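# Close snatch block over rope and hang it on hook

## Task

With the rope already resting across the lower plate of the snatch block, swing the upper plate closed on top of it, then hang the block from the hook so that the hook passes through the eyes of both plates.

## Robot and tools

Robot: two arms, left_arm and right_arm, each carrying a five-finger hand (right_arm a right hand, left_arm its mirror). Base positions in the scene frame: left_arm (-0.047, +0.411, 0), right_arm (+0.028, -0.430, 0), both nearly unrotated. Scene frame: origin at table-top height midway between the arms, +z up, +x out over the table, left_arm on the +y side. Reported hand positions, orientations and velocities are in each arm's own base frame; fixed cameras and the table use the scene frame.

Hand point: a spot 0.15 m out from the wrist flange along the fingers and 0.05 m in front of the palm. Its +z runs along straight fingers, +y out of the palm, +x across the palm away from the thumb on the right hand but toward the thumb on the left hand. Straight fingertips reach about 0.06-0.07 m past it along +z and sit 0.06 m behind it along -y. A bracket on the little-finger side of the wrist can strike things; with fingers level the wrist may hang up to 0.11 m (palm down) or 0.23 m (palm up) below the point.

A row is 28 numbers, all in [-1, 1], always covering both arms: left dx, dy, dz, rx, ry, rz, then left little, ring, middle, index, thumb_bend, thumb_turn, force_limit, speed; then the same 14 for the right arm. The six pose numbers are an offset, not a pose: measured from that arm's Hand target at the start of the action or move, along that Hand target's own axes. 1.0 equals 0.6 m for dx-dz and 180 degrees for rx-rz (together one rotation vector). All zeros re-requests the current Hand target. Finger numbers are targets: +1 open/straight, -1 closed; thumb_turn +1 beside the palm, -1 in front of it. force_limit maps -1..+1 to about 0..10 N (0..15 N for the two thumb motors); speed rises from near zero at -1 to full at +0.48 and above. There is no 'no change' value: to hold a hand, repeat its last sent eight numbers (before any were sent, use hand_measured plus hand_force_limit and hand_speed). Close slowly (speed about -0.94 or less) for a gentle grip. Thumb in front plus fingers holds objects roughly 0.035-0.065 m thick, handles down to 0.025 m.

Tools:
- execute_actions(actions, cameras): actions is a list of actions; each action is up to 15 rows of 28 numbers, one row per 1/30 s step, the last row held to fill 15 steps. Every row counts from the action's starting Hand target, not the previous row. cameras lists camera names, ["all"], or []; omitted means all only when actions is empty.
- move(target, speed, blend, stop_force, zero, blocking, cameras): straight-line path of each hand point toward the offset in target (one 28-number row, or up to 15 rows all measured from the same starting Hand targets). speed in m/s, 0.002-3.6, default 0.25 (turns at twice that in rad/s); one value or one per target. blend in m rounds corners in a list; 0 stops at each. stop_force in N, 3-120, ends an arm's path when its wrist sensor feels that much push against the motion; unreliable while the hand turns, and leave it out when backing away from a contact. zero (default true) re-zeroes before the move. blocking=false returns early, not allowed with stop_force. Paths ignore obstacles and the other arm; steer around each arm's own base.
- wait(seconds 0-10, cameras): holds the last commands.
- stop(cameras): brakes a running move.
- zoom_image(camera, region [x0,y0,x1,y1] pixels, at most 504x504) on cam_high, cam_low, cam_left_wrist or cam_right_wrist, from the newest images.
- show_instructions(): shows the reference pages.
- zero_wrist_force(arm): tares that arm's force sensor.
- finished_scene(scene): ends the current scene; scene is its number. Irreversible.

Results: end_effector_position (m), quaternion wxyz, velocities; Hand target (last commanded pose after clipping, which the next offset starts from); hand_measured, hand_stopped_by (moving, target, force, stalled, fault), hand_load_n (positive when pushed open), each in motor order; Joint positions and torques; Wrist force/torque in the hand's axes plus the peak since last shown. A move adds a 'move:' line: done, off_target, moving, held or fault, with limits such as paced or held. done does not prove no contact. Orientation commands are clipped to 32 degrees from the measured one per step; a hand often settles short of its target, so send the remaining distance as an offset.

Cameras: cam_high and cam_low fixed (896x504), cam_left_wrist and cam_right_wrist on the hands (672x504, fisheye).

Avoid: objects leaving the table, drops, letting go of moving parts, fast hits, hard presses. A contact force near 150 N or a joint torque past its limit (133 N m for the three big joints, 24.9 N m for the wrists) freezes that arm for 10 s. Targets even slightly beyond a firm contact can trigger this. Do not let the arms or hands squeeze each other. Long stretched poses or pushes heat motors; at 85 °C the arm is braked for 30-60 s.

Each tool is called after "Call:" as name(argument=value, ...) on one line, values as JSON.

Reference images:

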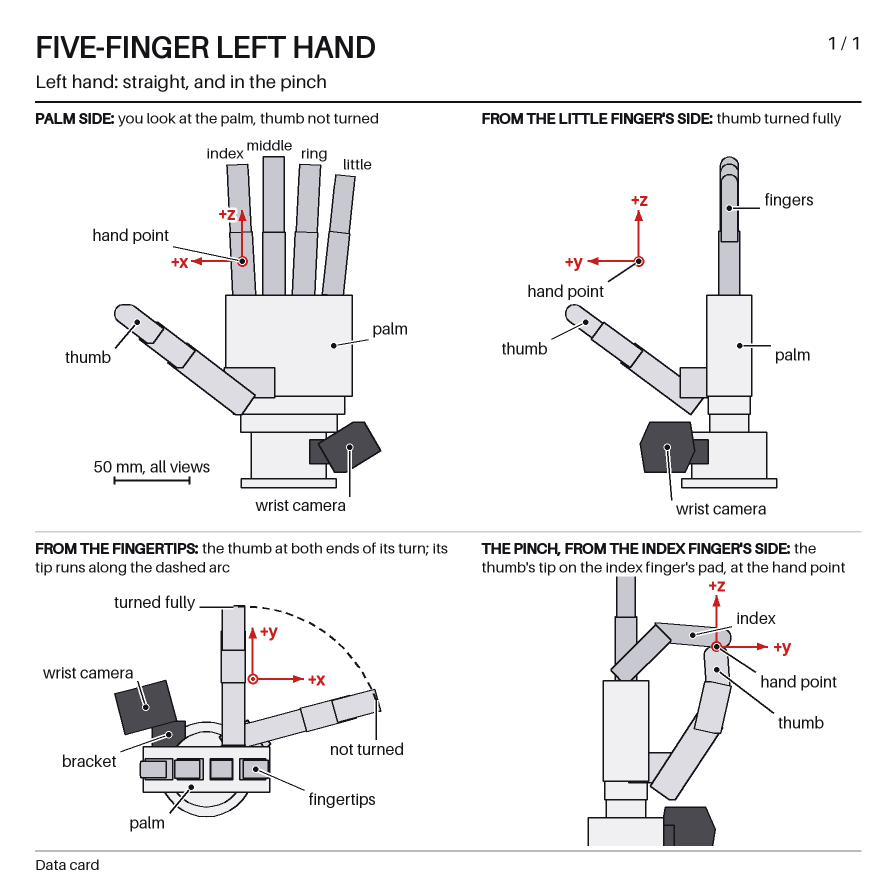

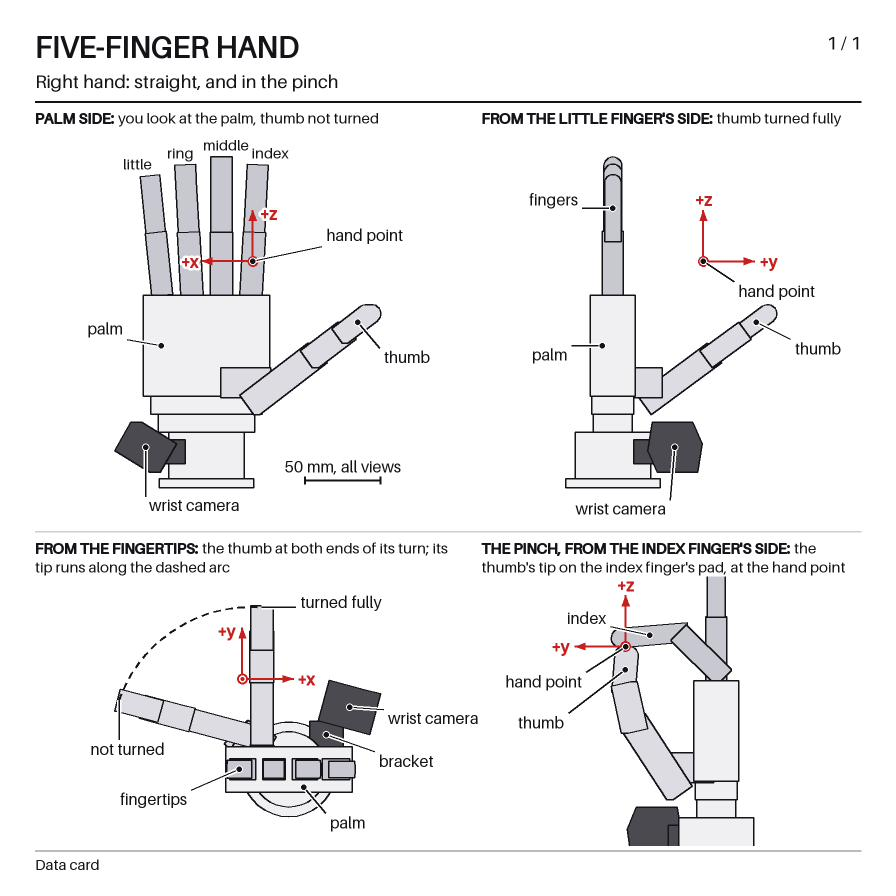

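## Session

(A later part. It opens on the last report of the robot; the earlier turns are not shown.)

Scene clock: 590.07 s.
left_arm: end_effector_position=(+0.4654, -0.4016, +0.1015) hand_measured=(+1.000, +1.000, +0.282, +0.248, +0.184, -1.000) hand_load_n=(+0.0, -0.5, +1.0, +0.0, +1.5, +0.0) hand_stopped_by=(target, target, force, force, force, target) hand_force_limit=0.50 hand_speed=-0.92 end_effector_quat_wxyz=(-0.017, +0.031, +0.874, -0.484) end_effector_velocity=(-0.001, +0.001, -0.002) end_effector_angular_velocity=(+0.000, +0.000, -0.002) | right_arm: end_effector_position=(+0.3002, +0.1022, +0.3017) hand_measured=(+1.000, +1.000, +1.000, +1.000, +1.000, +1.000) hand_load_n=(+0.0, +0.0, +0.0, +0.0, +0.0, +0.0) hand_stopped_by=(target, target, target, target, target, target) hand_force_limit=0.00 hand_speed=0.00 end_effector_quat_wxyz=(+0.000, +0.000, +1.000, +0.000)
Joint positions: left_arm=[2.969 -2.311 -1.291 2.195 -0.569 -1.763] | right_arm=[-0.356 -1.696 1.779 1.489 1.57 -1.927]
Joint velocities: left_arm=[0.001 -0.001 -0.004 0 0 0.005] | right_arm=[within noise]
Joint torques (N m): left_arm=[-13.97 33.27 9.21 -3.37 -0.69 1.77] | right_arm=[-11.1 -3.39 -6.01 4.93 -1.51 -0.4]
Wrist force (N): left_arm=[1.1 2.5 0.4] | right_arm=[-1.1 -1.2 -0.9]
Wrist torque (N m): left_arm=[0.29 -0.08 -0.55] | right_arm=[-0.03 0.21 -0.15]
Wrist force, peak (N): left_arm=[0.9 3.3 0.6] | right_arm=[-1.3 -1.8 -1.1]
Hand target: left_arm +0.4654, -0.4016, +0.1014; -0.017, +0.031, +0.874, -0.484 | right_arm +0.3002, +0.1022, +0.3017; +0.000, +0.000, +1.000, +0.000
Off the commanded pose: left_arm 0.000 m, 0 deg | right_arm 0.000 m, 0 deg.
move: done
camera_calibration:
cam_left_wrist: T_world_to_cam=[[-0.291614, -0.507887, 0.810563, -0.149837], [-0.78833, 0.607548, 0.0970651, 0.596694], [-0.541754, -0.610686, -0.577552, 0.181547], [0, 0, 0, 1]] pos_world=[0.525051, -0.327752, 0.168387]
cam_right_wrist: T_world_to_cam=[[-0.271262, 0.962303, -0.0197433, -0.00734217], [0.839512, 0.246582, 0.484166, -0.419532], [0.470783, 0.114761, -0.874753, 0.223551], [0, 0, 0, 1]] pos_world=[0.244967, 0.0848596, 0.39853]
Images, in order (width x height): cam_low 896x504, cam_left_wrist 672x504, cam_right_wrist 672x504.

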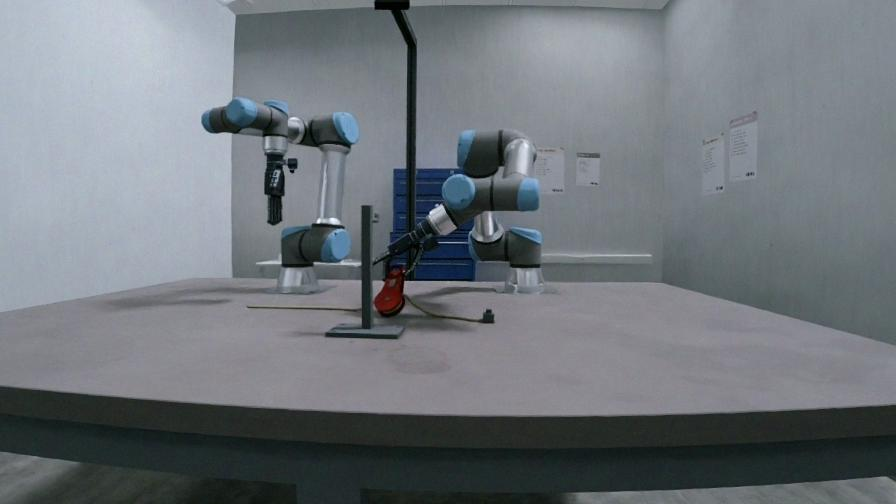

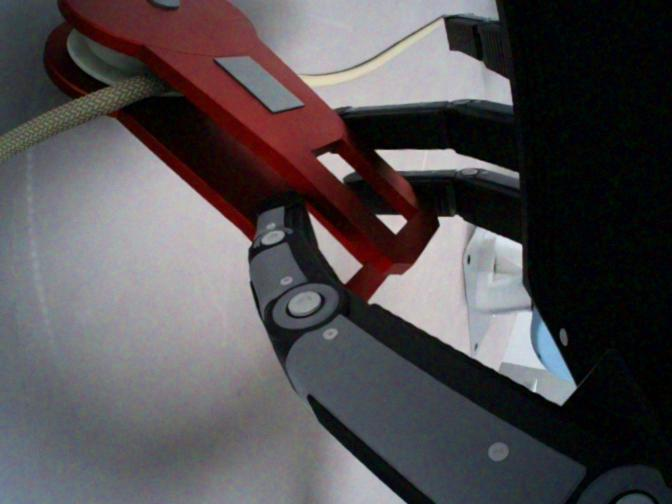

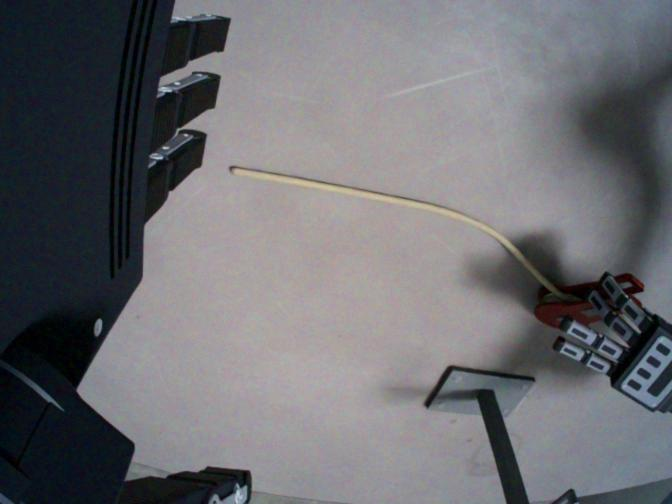

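Call:
move(target=[0,0,0,0,0,0,-1,-1,0.15,0.0,-0.35,-1,0.5,-0.5,0,0,0,0,0,0,1,1,1,1,1,1,0,0], cameras=["cam_right_wrist"])

Call:
zoom_image(camera="cam_right_wrist", region=[490, 200, 672, 400])

Call:
move(target=[-0.0477,-0.0275,-0.0053,0,-0.0106,-0.0066,-1,-1,0.15,0.0,-0.35,-1,0.5,-0.5,0,0,0,0,0,0,1,1,1,1,1,1,0,0], cameras=["cam_left_wrist","cam_low","cam_right_wrist"], speed=0.02)

Call:
zoom_image(camera="cam_left_wrist", region=[80, 0, 500, 400])

Call:
zoom_image(camera="cam_low", region=[330, 200, 530, 340])

Call:
zoom_image(camera="cam_right_wrist", region=[490, 200, 672, 400])

Scene clock: 602.03 s.
left_arm: end_effector_position=(+0.4654, -0.4016, +0.1014) hand_measured=(-1.000, -1.000, +0.284, +0.248, +0.184, -1.000) hand_load_n=(+0.0, +0.0, +0.5, +0.0, +1.5, +0.5) hand_stopped_by=(target, target, force, force, force, target) hand_force_limit=0.50 hand_speed=-0.50 end_effector_quat_wxyz=(-0.017, +0.031, +0.874, -0.484) | right_arm: end_effector_position=(+0.3002, +0.1022, +0.3017) hand_measured=(+1.000, +1.000, +1.000, +1.000, +1.000, +1.000) hand_load_n=(+0.0, +0.0, +0.0, +0.0, +0.0, +0.0) hand_stopped_by=(target, target, target, target, target, target) hand_force_limit=0.00 hand_speed=0.00 end_effector_quat_wxyz=(+0.000, +0.000, +1.000, +0.000)
Joint positions: left_arm=[2.969 -2.311 -1.292 2.195 -0.569 -1.763] | right_arm=[-0.356 -1.696 1.779 1.489 1.57 -1.927]
Joint torques (N m): left_arm=[6.93 51.27 12.82 -1.31 2.71 -0.04] | right_arm=[-11.43 -3.12 -6.41 4.92 -1.47 -0.33]
Wrist force (N): left_arm=[1.0 2.6 0.5] | right_arm=[-1.2 -1.5 -0.9]
Wrist torque (N m): left_arm=[0.31 -0.10 -0.61] | right_arm=[-0.08 0.23 -0.16]
Wrist force, peak (N): left_arm=[0.9 3.1 1.3] | right_arm=[-1.3 -1.8 -1.0]
Hand target: left_arm +0.4654, -0.4016, +0.1014; -0.017, +0.031, +0.874, -0.484 | right_arm +0.3002, +0.1022, +0.3017; +0.000, +0.000, +1.000, +0.000
Off the commanded pose: left_arm 0.000 m, 0 deg | right_arm 0.000 m, 0 deg.
move: done
camera_calibration:
cam_right_wrist: T_world_to_cam=[[-0.271262, 0.962303, -0.0197433, -0.00734217], [0.839512, 0.246582, 0.484166, -0.419532], [0.470783, 0.114761, -0.874753, 0.223551], [0, 0, 0, 1]] pos_world=[0.244967, 0.0848596, 0.39853]
Images, in order (width x height): cam_right_wrist 672x504.

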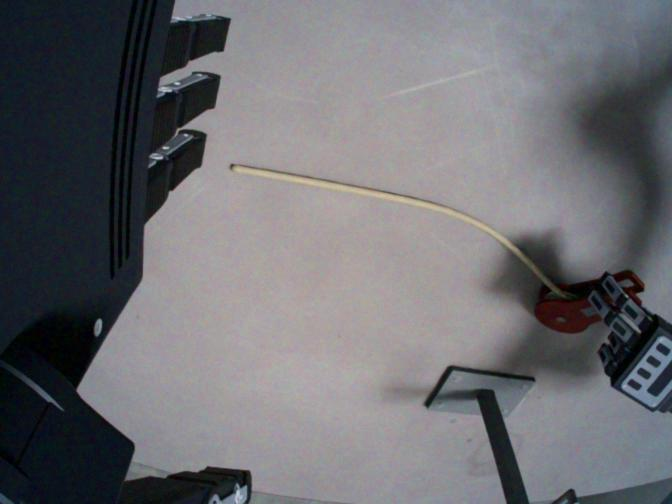

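Scaled by 2.520 from the camera's 672x504 image, which has a finer 960x720 frame.

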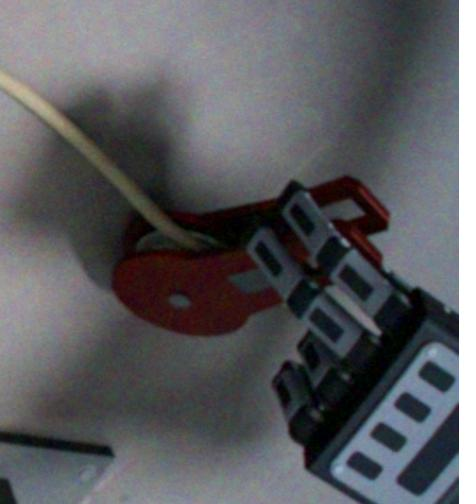

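Scene clock: 604.00 s.
left_arm: end_effector_position=(+0.4935, -0.4096, +0.1171) hand_measured=(-1.000, -1.000, +0.282, +0.248, +0.184, -1.000) hand_load_n=(+0.0, +0.0, +0.0, +0.5, +1.5, +0.0) hand_stopped_by=(target, target, force, force, force, target) hand_force_limit=0.50 hand_speed=-0.50 end_effector_quat_wxyz=(-0.007, +0.013, +0.875, -0.484) | right_arm: end_effector_position=(+0.3002, +0.1022, +0.3017) hand_measured=(+1.000, +1.000, +1.000, +1.000, +1.000, +1.000) hand_load_n=(+0.0, +0.0, +0.0, +0.0, +0.0, +0.0) hand_stopped_by=(target, target, target, target, target, target) hand_force_limit=0.00 hand_speed=0.00 end_effector_quat_wxyz=(+0.000, +0.000, +1.000, +0.000)
Joint positions: left_arm=[2.964 -2.337 -1.183 2.179 -0.577 -1.843] | right_arm=[-0.356 -1.696 1.779 1.489 1.57 -1.927]
Joint torques (N m): left_arm=[-12.77 47.29 10.4 -3.69 -0.31 0.98] | right_arm=[-11.78 -3.7 -6.42 4.89 -1.5 -0.29]
Wrist force (N): left_arm=[1.6 1.8 0.1] | right_arm=[-1.0 -1.5 -0.9]
Wrist torque (N m): left_arm=[0.27 -0.12 -0.55] | right_arm=[-0.08 0.19 -0.16]
Wrist force, peak (N): left_arm=[1.2 2.7 0.4] | right_arm=[-1.2 -1.7 -1.0]
Hand target: left_arm +0.4935, -0.4096, +0.1171; -0.007, +0.014, +0.875, -0.484 | right_arm +0.3002, +0.1022, +0.3017; +0.000, +0.000, +1.000, +0.000
Off the commanded pose: left_arm 0.000 m, 0 deg | right_arm 0.000 m, 0 deg.
move: done
camera_calibration:
cam_left_wrist: T_world_to_cam=[[-0.271547, -0.518975, 0.81051, -0.172717], [-0.811522, 0.576204, 0.0970614, 0.620827], [-0.517391, -0.63139, -0.577626, 0.180318], [0, 0, 0, 1]] pos_world=[0.550209, -0.333507, 0.183887]
cam_right_wrist: T_world_to_cam=[[-0.271262, 0.962303, -0.0197433, -0.00734217], [0.839512, 0.246582, 0.484166, -0.419532], [0.470783, 0.114761, -0.874753, 0.223551], [0, 0, 0, 1]] pos_world=[0.244967, 0.0848596, 0.39853]
Images, in order (width x height): cam_low 896x504, cam_left_wrist 672x504, cam_right_wrist 672x504.

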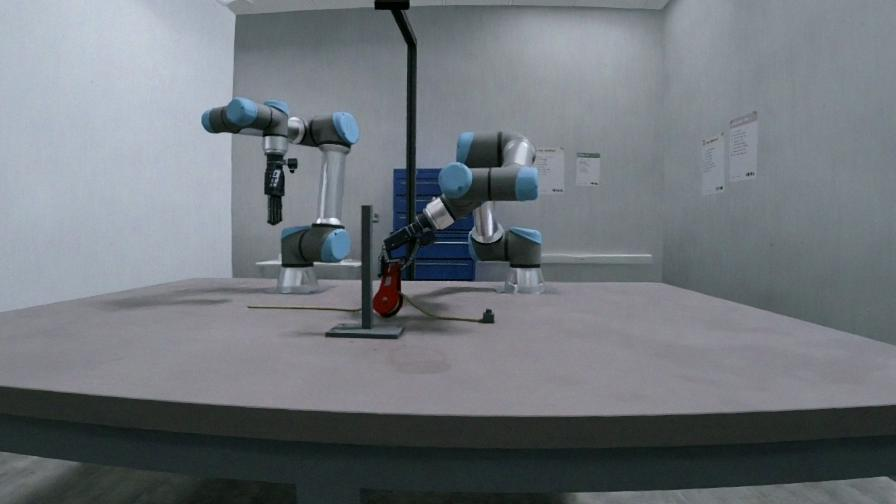

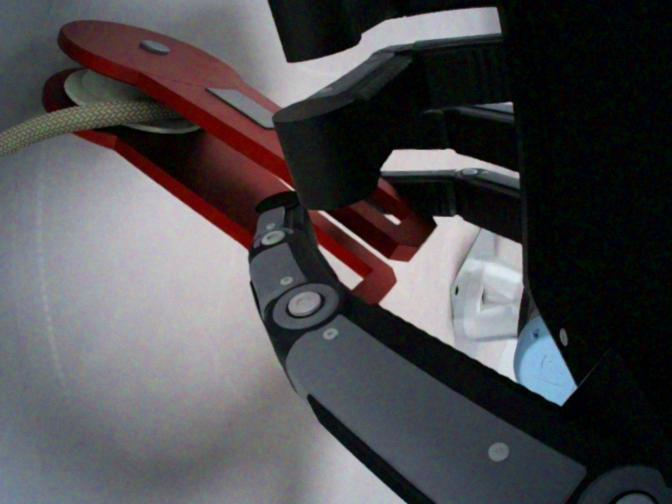

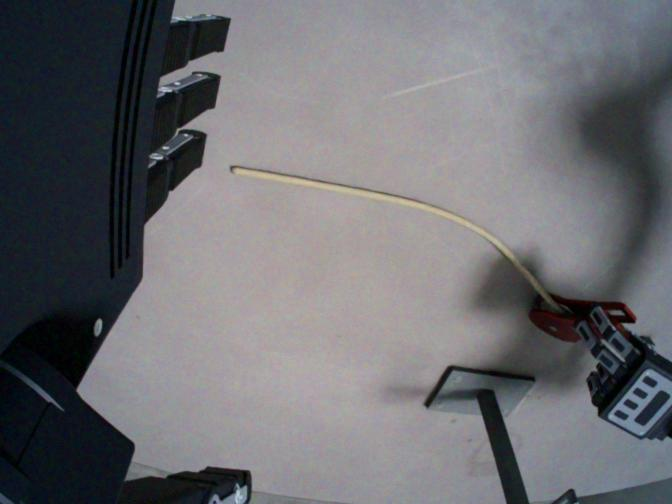

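Scaled by 1.200 from the camera's 672x504 image, which has a finer 960x720 frame.

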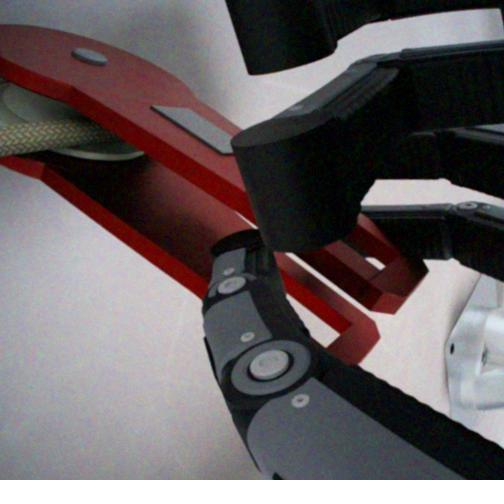

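Scaled by 2.520 from the camera's 896x504 image, which has a finer 1280x720 frame.

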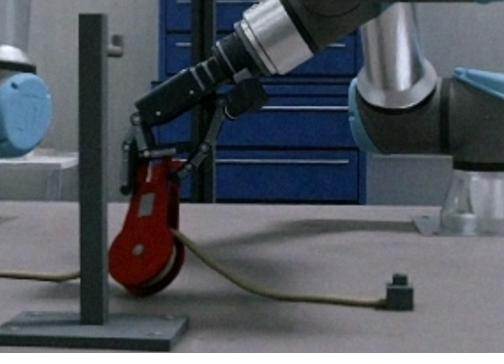

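Scaled by 2.520 from the camera's 672x504 image, which has a finer 960x720 frame.

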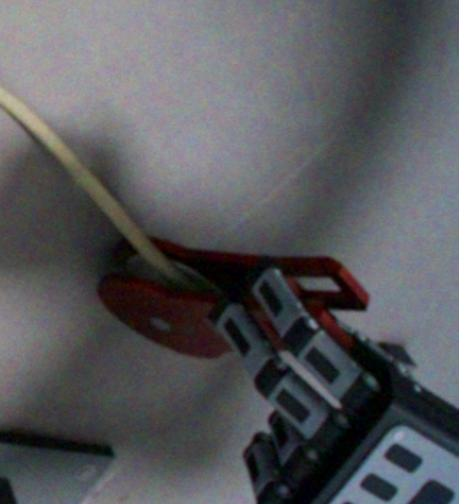

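Call:
move(target=[-0.0523,-0.0172,0.0032,0,-0.0106,-0.0066,-1,-1,0.15,0.0,-0.35,-1,0.5,-0.5,0,0,0,0,0,0,1,1,1,1,1,1,0,0], cameras=["all"], speed=0.02)

Call:
zoom_image(camera="cam_left_wrist", region=[80, 0, 500, 400])

Call:
zoom_image(camera="cam_low", region=[330, 200, 530, 340])

Call:
zoom_image(camera="cam_right_wrist", region=[490, 200, 672, 400])

Call:
zoom_image(camera="cam_high", region=[380, 180, 520, 320])

Scene clock: 613.67 s.
left_arm: end_effector_position=(+0.5247, -0.4177, +0.1248) hand_measured=(-1.000, -1.000, +0.282, +0.248, +0.184, -1.000) hand_load_n=(+0.0, +0.0, +0.0, +0.5, +1.0, +0.0) hand_stopped_by=(target, target, force, force, force, target) hand_force_limit=0.50 hand_speed=-0.50 end_effector_quat_wxyz=(+0.002, -0.004, +0.875, -0.484) | right_arm: end_effector_position=(+0.3002, +0.1022, +0.3017) hand_measured=(+1.000, +1.000, +1.000, +1.000, +1.000, +1.000) hand_load_n=(+0.0, +0.0, +0.0, +0.0, +0.0, +0.0) hand_stopped_by=(target, target, target, target, target, target) hand_force_limit=0.00 hand_speed=0.00 end_effector_quat_wxyz=(+0.000, +0.000, +1.000, +0.000)
Joint positions: left_arm=[2.96 -2.384 -1.061 2.167 -0.589 -1.919] | right_arm=[-0.356 -1.696 1.779 1.489 1.57 -1.927]
Joint torques (N m): left_arm=[-12.45 54.38 12.08 -3.82 -0.28 1.23] | right_arm=[-11.54 -3.76 -6.36 4.93 -1.5 -0.22]
Wrist force (N): left_arm=[0.8 1.1 0.0] | right_arm=[-1.3 -1.5 -1.0]
Wrist torque (N m): left_arm=[0.25 -0.04 -0.56] | right_arm=[-0.07 0.24 -0.17]
Wrist force, peak (N): left_arm=[1.4 2.7 0.1] | right_arm=[-1.1 -1.9 -0.8]
Hand target: left_arm +0.5246, -0.4177, +0.1249; +0.002, -0.004, +0.875, -0.484 | right_arm +0.3002, +0.1022, +0.3017; +0.000, +0.000, +1.000, +0.000
Off the commanded pose: left_arm 0.000 m, 0 deg | right_arm 0.000 m, 0 deg.
move: done
camera_calibration:
cam_left_wrist: T_world_to_cam=[[-0.251017, -0.529255, 0.810481, -0.189762], [-0.833508, 0.54392, 0.0970378, 0.648128], [-0.492194, -0.651184, -0.577671, 0.174288], [0, 0, 0, 1]] pos_world=[0.578369, -0.339469, 0.191587]
cam_right_wrist: T_world_to_cam=[[-0.271262, 0.962303, -0.0197433, -0.00734217], [0.839512, 0.246582, 0.484166, -0.419532], [0.470783, 0.114761, -0.874753, 0.223551], [0, 0, 0, 1]] pos_world=[0.244967, 0.0848596, 0.39853]

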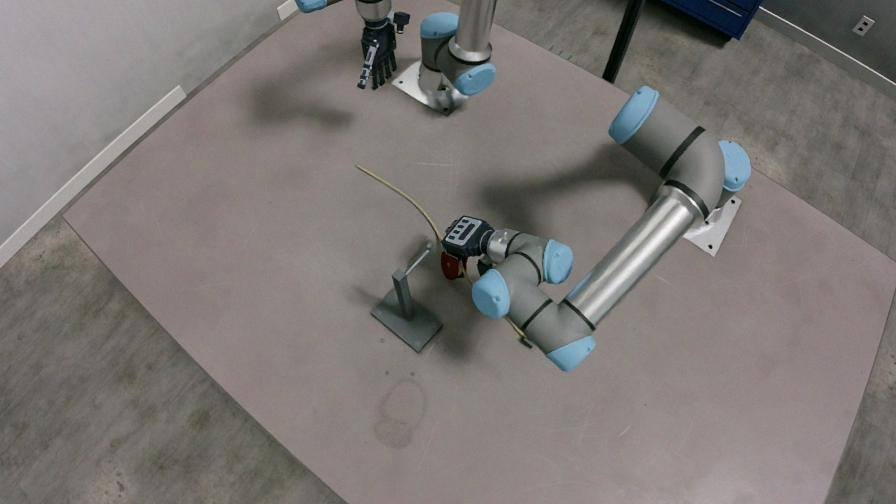

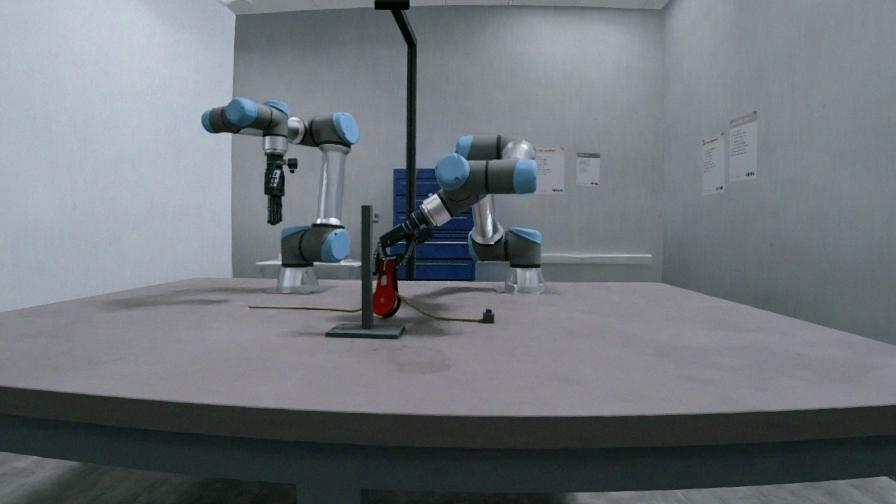

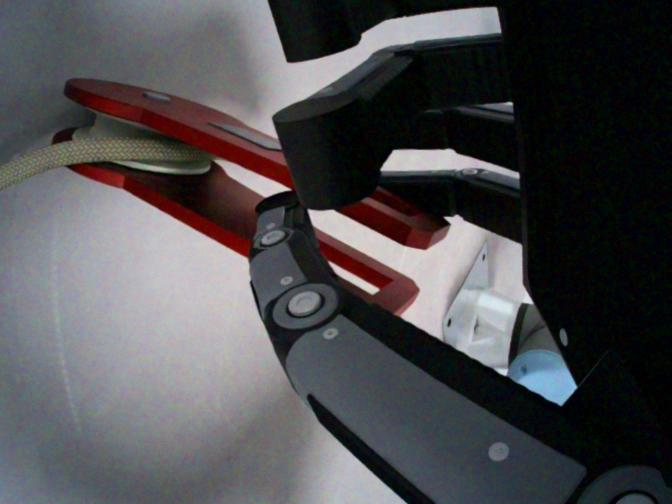

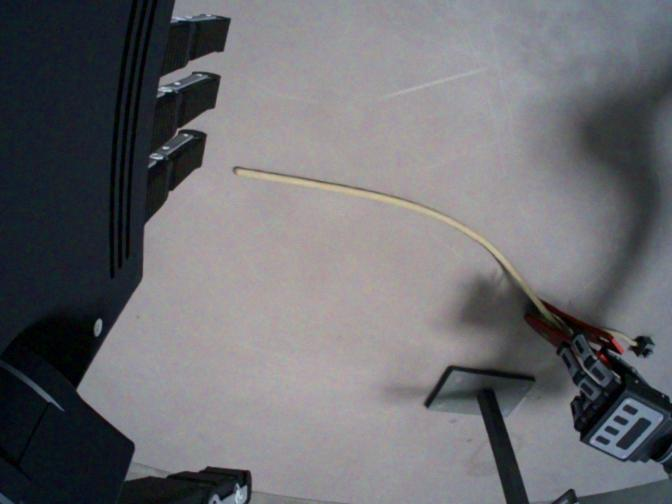

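Scaled by 1.200 from the camera's 672x504 image, which has a finer 960x720 frame.

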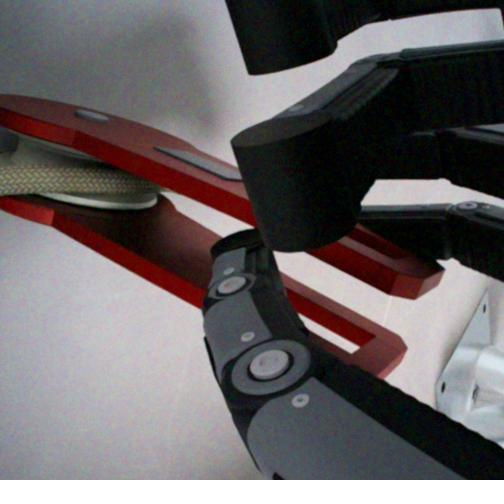

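Scaled by 2.520 from the camera's 896x504 image, which has a finer 1280x720 frame.

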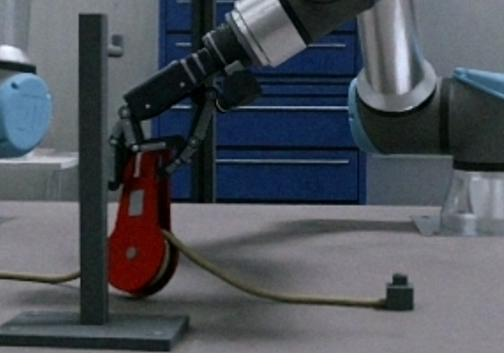

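Scaled by 2.520 from the camera's 672x504 image, which has a finer 960x720 frame.

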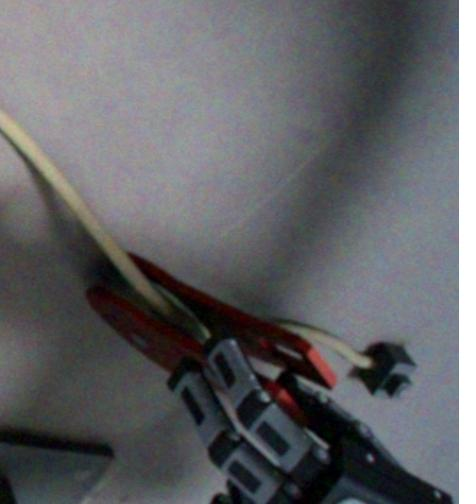

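Scaled by 3.600 from the camera's 896x504 image, which has a finer 1280x720 frame.

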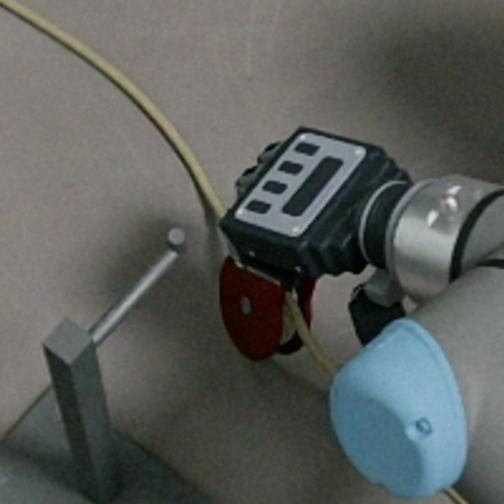

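Call:
move(target=[0,0,0,0,0,0,-1,-1,0.15,0.0,-0.35,-1,0.5,-0.5,-0.0497,0.4297,0.2862,-0.1611,-0.3242,-0.0931,-1,-1,0.7,0.6,0.6,-1,0,0], cameras=["all"], speed=0.12)

Call:
zoom_image(camera="cam_right_wrist", region=[200, 0, 672, 400])

Scene clock: 677.37 s.
left_arm: end_effector_position=(+0.5246, -0.4177, +0.1249) hand_measured=(-1.000, -1.000, +0.282, +0.248, +0.184, -1.000) hand_load_n=(+0.0, +0.0, +0.0, +0.5, +1.0, +0.0) hand_stopped_by=(target, target, force, force, force, target) hand_force_limit=0.50 hand_speed=-0.50 end_effector_quat_wxyz=(+0.002, -0.004, +0.875, -0.484) | right_arm: end_effector_position=(+0.3299, +0.3602, +0.1301) hand_measured=(-1.000, -1.000, +0.700, +0.600, +0.600, -1.000) hand_load_n=(+0.0, +0.0, +0.0, +0.0, +0.0, +0.0) hand_stopped_by=(target, target, target, target, target, target) hand_force_limit=0.00 hand_speed=0.00 end_effector_quat_wxyz=(+0.480, -0.138, +0.833, +0.239)
Joint positions: left_arm=[2.96 -2.384 -1.061 2.168 -0.588 -1.919] | right_arm=[0.242 -1.584 2.474 -0.423 1.225 -1.443]
Joint torques (N m): left_arm=[9.38 56.05 9.62 -0.06 2.92 0.82] | right_arm=[-11.6 -7.62 -24.41 -2.47 -2.17 -1.44]
Wrist force (N): left_arm=[1.0 2.0 0.3] | right_arm=[-2.1 -0.8 0.1]
Wrist torque (N m): left_arm=[0.27 -0.11 -0.57] | right_arm=[-0.05 0.12 -0.11]
Wrist force, peak (N): left_arm=[0.6 2.4 0.2] | right_arm=[-1.3 -2.3 -1.4]
Hand target: left_arm +0.5246, -0.4177, +0.1249; +0.002, -0.004, +0.875, -0.484 | right_arm +0.3300, +0.3602, +0.1301; +0.480, -0.138, +0.832, +0.239
Off the commanded pose: left_arm 0.000 m, 0 deg | right_arm 0.000 m, 0 deg.
move: done
camera_calibration:
cam_left_wrist: T_world_to_cam=[[-0.251196, -0.529088, 0.810535, -0.18964], [-0.833474, 0.544012, 0.0968067, 0.64812], [-0.49216, -0.651243, -0.577635, 0.174364], [0, 0, 0, 1]] pos_world=[0.57837, -0.339368, 0.191686]
cam_right_wrist: T_world_to_cam=[[-0.562654, 0.826602, 0.0122468, -0.110131], [-0.0483846, -0.0477162, 0.997688, -0.092853], [0.825275, 0.560761, 0.0668425, -0.370189], [0, 0, 0, 1]] pos_world=[0.23905, 0.294191, 0.118732]

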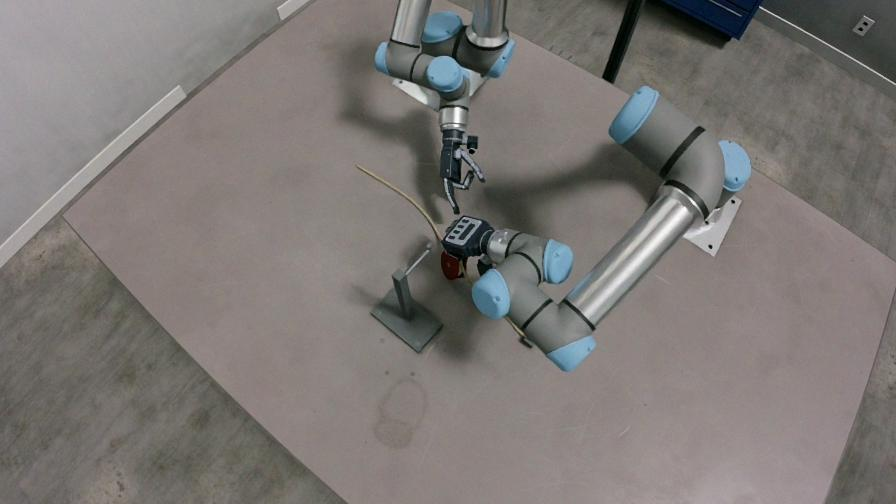

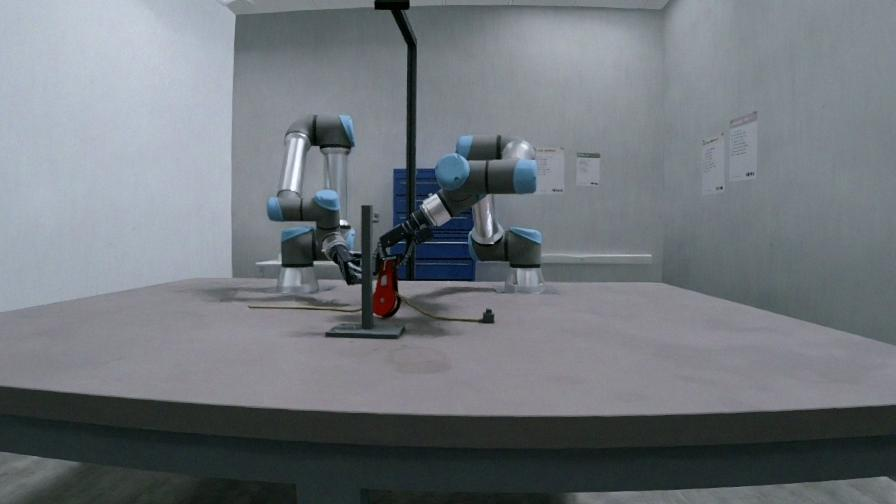

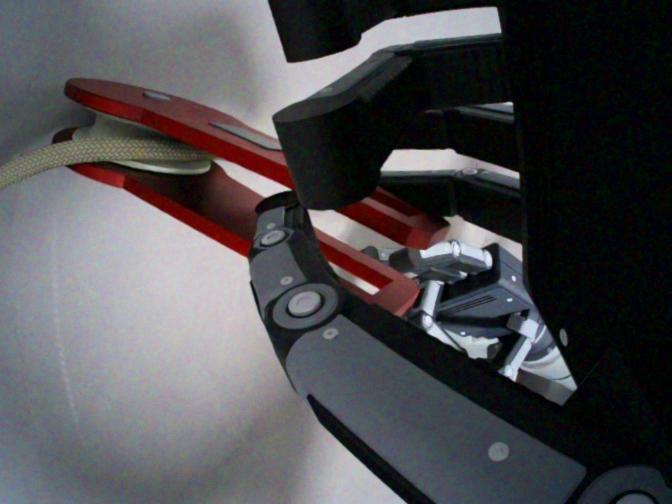

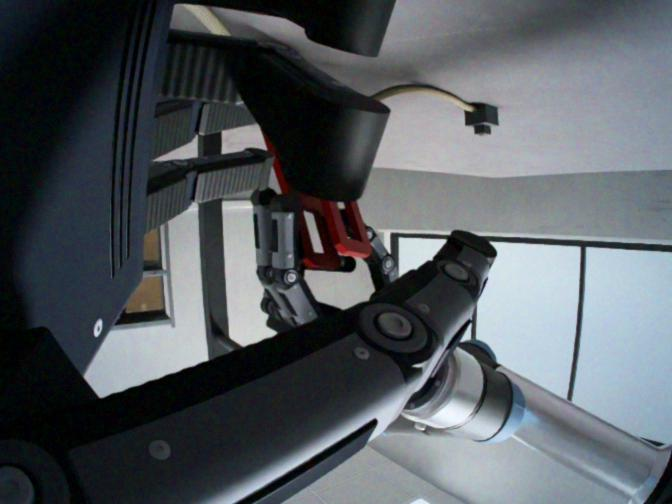

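Scaled by 1.068 from the camera's 672x504 image, which has a finer 960x720 frame.

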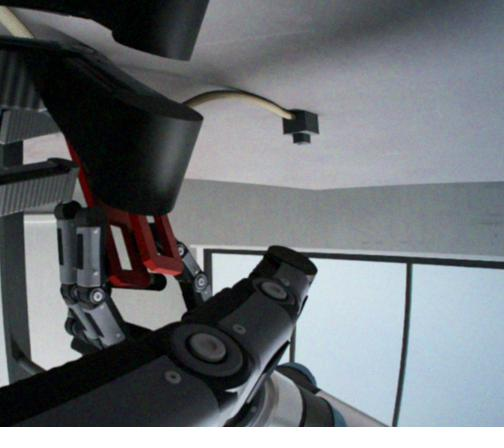

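Call:
zoom_image(camera="cam_right_wrist", region=[230, 120, 430, 320])

Call:
zoom_image(camera="cam_high", region=[420, 180, 500, 300])

Call:
zoom_image(camera="cam_low", region=[350, 220, 430, 340])

Scaled by 2.520 from the camera's 672x504 image, which has a finer 960x720 frame.

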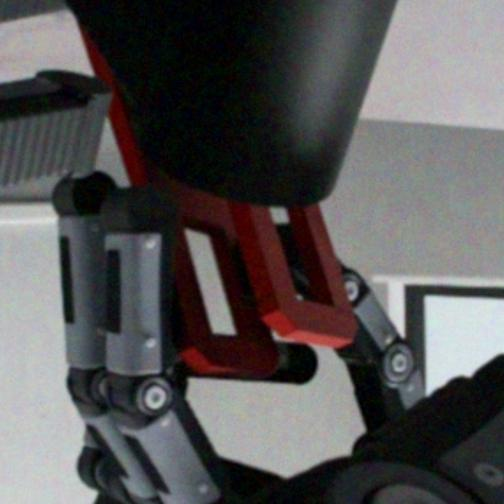

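Scaled by 4.200 from the camera's 896x504 image, which has a finer 1280x720 frame.

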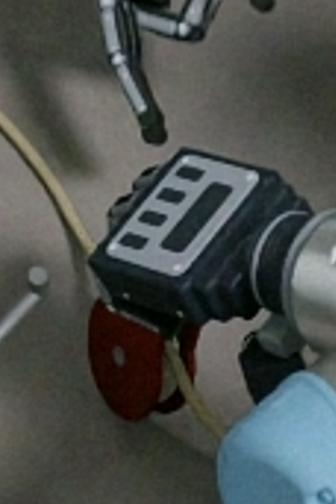

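Scaled by 4.200 from the camera's 896x504 image, which has a finer 1280x720 frame.

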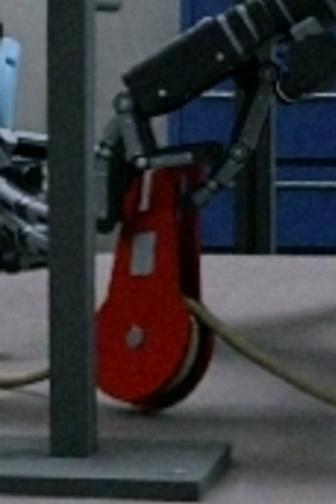

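Call:
move(target=[0,0,0,0,0,0,-1,-1,0.15,0.0,-0.35,-1,0.5,-0.5,0,0,0,0,0,0,1,1,1,0.8,0.6,-1,0,0], cameras=["cam_right_wrist"])

Call:
zoom_image(camera="cam_right_wrist", region=[180, 60, 430, 310])

Scene clock: 718.70 s.
left_arm: end_effector_position=(+0.5246, -0.4177, +0.1249) hand_measured=(-1.000, -1.000, +0.282, +0.248, +0.184, -1.000) hand_load_n=(+0.5, +0.0, +0.0, +1.0, +1.0, +0.0) hand_stopped_by=(target, target, force, force, force, target) hand_force_limit=0.50 hand_speed=-0.50 end_effector_quat_wxyz=(+0.002, -0.004, +0.875, -0.484) | right_arm: end_effector_position=(+0.3300, +0.3602, +0.1301) hand_measured=(+1.000, +1.000, +1.000, +0.800, +0.600, -1.000) hand_load_n=(+0.0, +0.0, +0.0, +0.0, +0.0, +0.0) hand_stopped_by=(target, target, target, target, target, target) hand_force_limit=0.00 hand_speed=0.00 end_effector_quat_wxyz=(+0.480, -0.138, +0.832, +0.239)
Joint positions: left_arm=[2.96 -2.384 -1.061 2.168 -0.588 -1.919] | right_arm=[0.242 -1.584 2.474 -0.423 1.225 -1.443]
Joint torques (N m): left_arm=[9.32 54.62 11.09 -0.03 2.92 0.72] | right_arm=[-10.69 -5.5 -23.92 -0.85 -1.2 -1.36]
Wrist force (N): left_arm=[1.0 2.1 0.2] | right_arm=[-1.8 -1.2 -0.1]
Wrist torque (N m): left_arm=[0.29 -0.10 -0.57] | right_arm=[-0.10 0.09 -0.09]
Wrist force, peak (N): left_arm=[0.9 2.3 0.2] | right_arm=[-2.5 -1.3 -0.1]
Hand target: left_arm +0.5246, -0.4177, +0.1249; +0.002, -0.004, +0.875, -0.484 | right_arm +0.3300, +0.3602, +0.1301; +0.480, -0.138, +0.832, +0.239
Off the commanded pose: left_arm 0.000 m, 0 deg | right_arm 0.000 m, 0 deg.
move: done
camera_calibration:
cam_right_wrist: T_world_to_cam=[[-0.562584, 0.826651, 0.0121671, -0.110039], [-0.0486851, -0.0478173, 0.997669, -0.0927401], [0.825305, 0.56068, 0.0671468, -0.370375], [0, 0, 0, 1]] pos_world=[0.239251, 0.294191, 0.118732]
Images, in order (width x height): cam_right_wrist 672x504.

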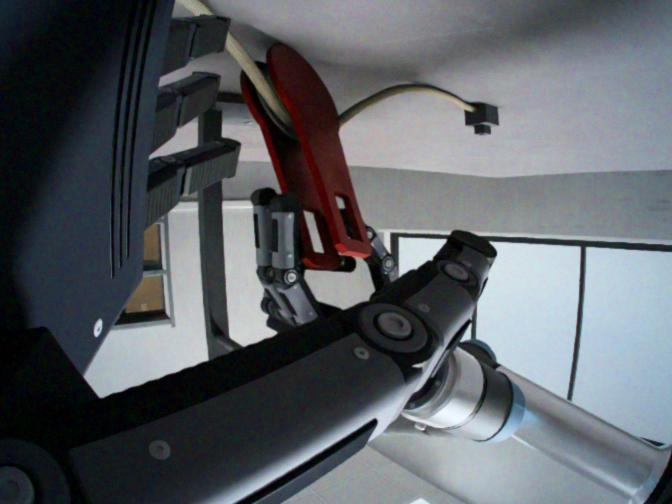

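Scaled by 2.016 from the camera's 672x504 image, which has a finer 960x720 frame.

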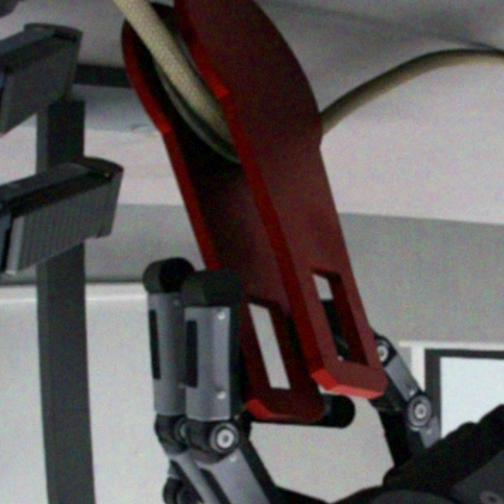

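Call:
move(target=[0,0,0,0,0,0,-1,-1,0.15,0.0,-0.35,-1,0.5,-0.5,-0.0293,-0.102,0.0827,0.0249,-0.044,-0.0132,0.6,1,1,0.8,0.6,-1,0,0], cameras=["cam_right_wrist","cam_left_wrist","cam_low","cam_high"], speed=0.06)

Call:
zoom_image(camera="cam_right_wrist", region=[180, 60, 500, 310])

Scene clock: 743.97 s.
left_arm: end_effector_position=(+0.5246, -0.4177, +0.1249) hand_measured=(-1.000, -1.000, +0.282, +0.248, +0.184, -1.000) hand_load_n=(+0.0, +0.0, +0.0, +0.5, +1.0, +0.0) hand_stopped_by=(target, target, force, force, force, target) hand_force_limit=0.50 hand_speed=-0.50 end_effector_quat_wxyz=(+0.002, -0.004, +0.875, -0.484) | right_arm: end_effector_position=(+0.4035, +0.3345, +0.1081) hand_measured=(+0.600, +1.000, +1.000, +0.800, +0.600, -1.000) hand_load_n=(+0.0, +0.0, +0.0, +0.0, +0.0, +0.0) hand_stopped_by=(target, target, target, target, target, target) hand_force_limit=0.00 hand_speed=0.00 end_effector_quat_wxyz=(+0.547, -0.119, +0.803, +0.205)
Joint positions: left_arm=[2.96 -2.384 -1.061 2.168 -0.588 -1.919] | right_arm=[0.152 -1.402 2.453 -0.708 1.236 -1.476]
Joint torques (N m): left_arm=[8.61 54.49 9.82 -0.29 2.97 0.37] | right_arm=[13.06 -20.28 1.54 1.58 -1.91 1.18]
Wrist force (N): left_arm=[0.9 2.1 0.1] | right_arm=[-2.0 -1.3 0.0]
Wrist torque (N m): left_arm=[0.30 -0.10 -0.57] | right_arm=[-0.10 0.10 -0.06]
Wrist force, peak (N): left_arm=[0.9 2.4 0.1] | right_arm=[-2.6 -1.4 -0.1]
Hand target: left_arm +0.5246, -0.4177, +0.1249; +0.002, -0.004, +0.875, -0.484 | right_arm +0.4033, +0.3346, +0.1081; +0.547, -0.119, +0.803, +0.205
Off the commanded pose: left_arm 0.000 m, 0 deg | right_arm 0.000 m, 0 deg.
move: done
camera_calibration:
cam_left_wrist: T_world_to_cam=[[-0.251196, -0.529088, 0.810535, -0.18964], [-0.833474, 0.544012, 0.0968067, 0.64812], [-0.49216, -0.651243, -0.577635, 0.174364], [0, 0, 0, 1]] pos_world=[0.57837, -0.339368, 0.191686]
cam_right_wrist: T_world_to_cam=[[-0.484687, 0.872178, -0.0662165, -0.0854429], [-0.190328, -0.0312736, 0.981222, -0.0150466], [0.85373, 0.488188, 0.181157, -0.414746], [0, 0, 0, 1]] pos_world=[0.309804, 0.276525, 0.0842405]

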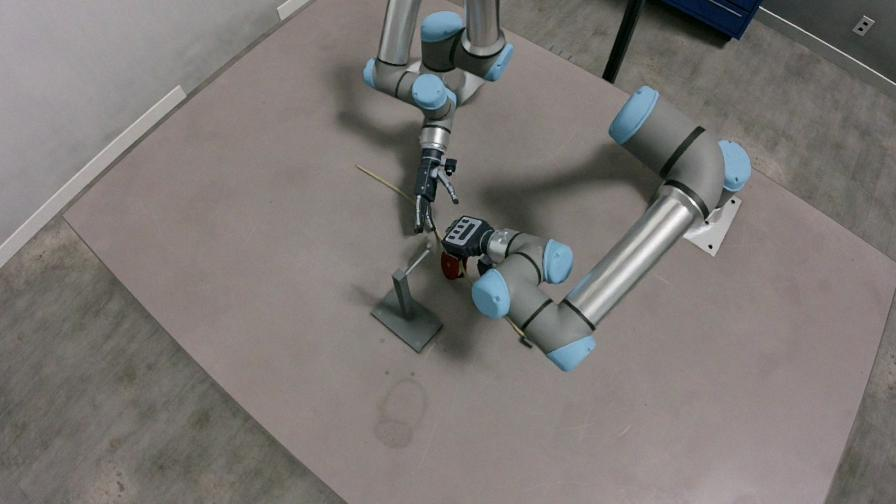

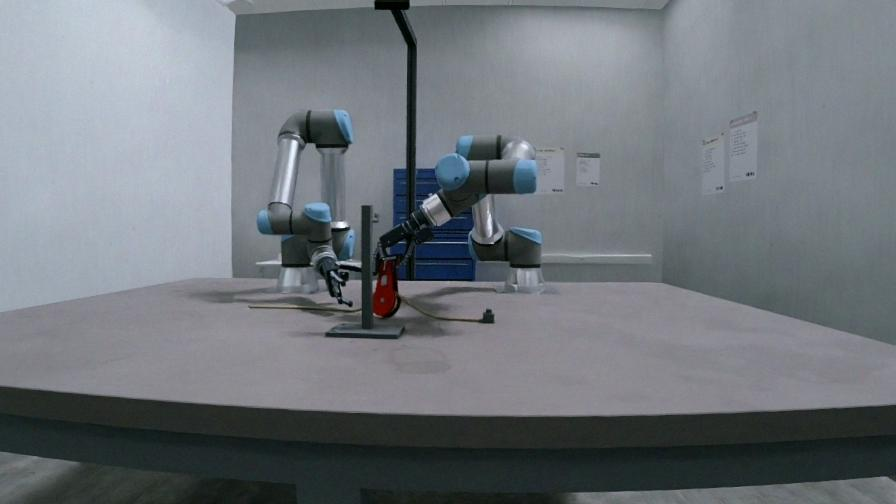

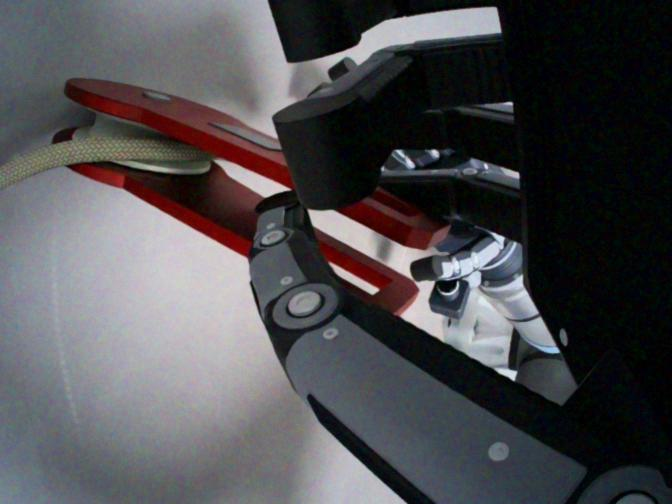

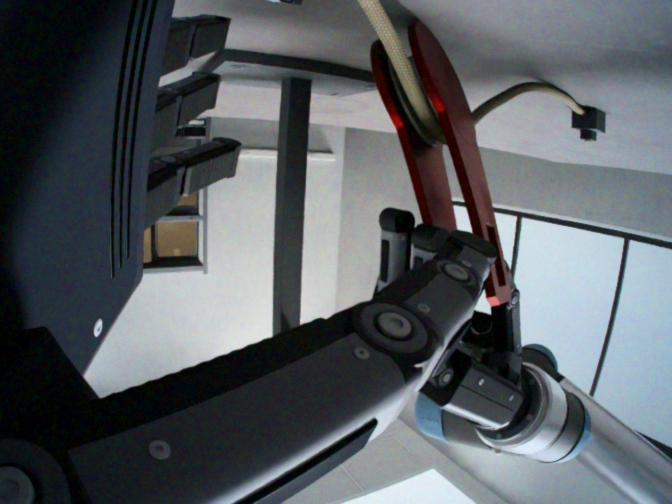

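Scaled by 1.575 from the camera's 672x504 image, which has a finer 960x720 frame.

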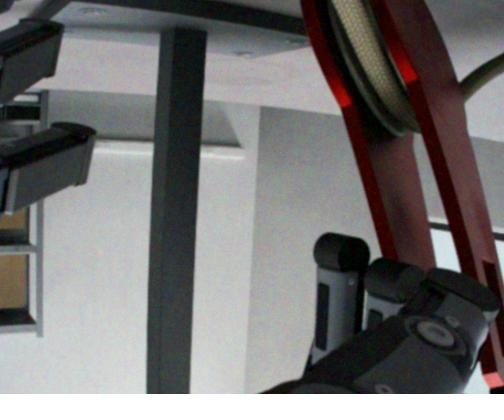

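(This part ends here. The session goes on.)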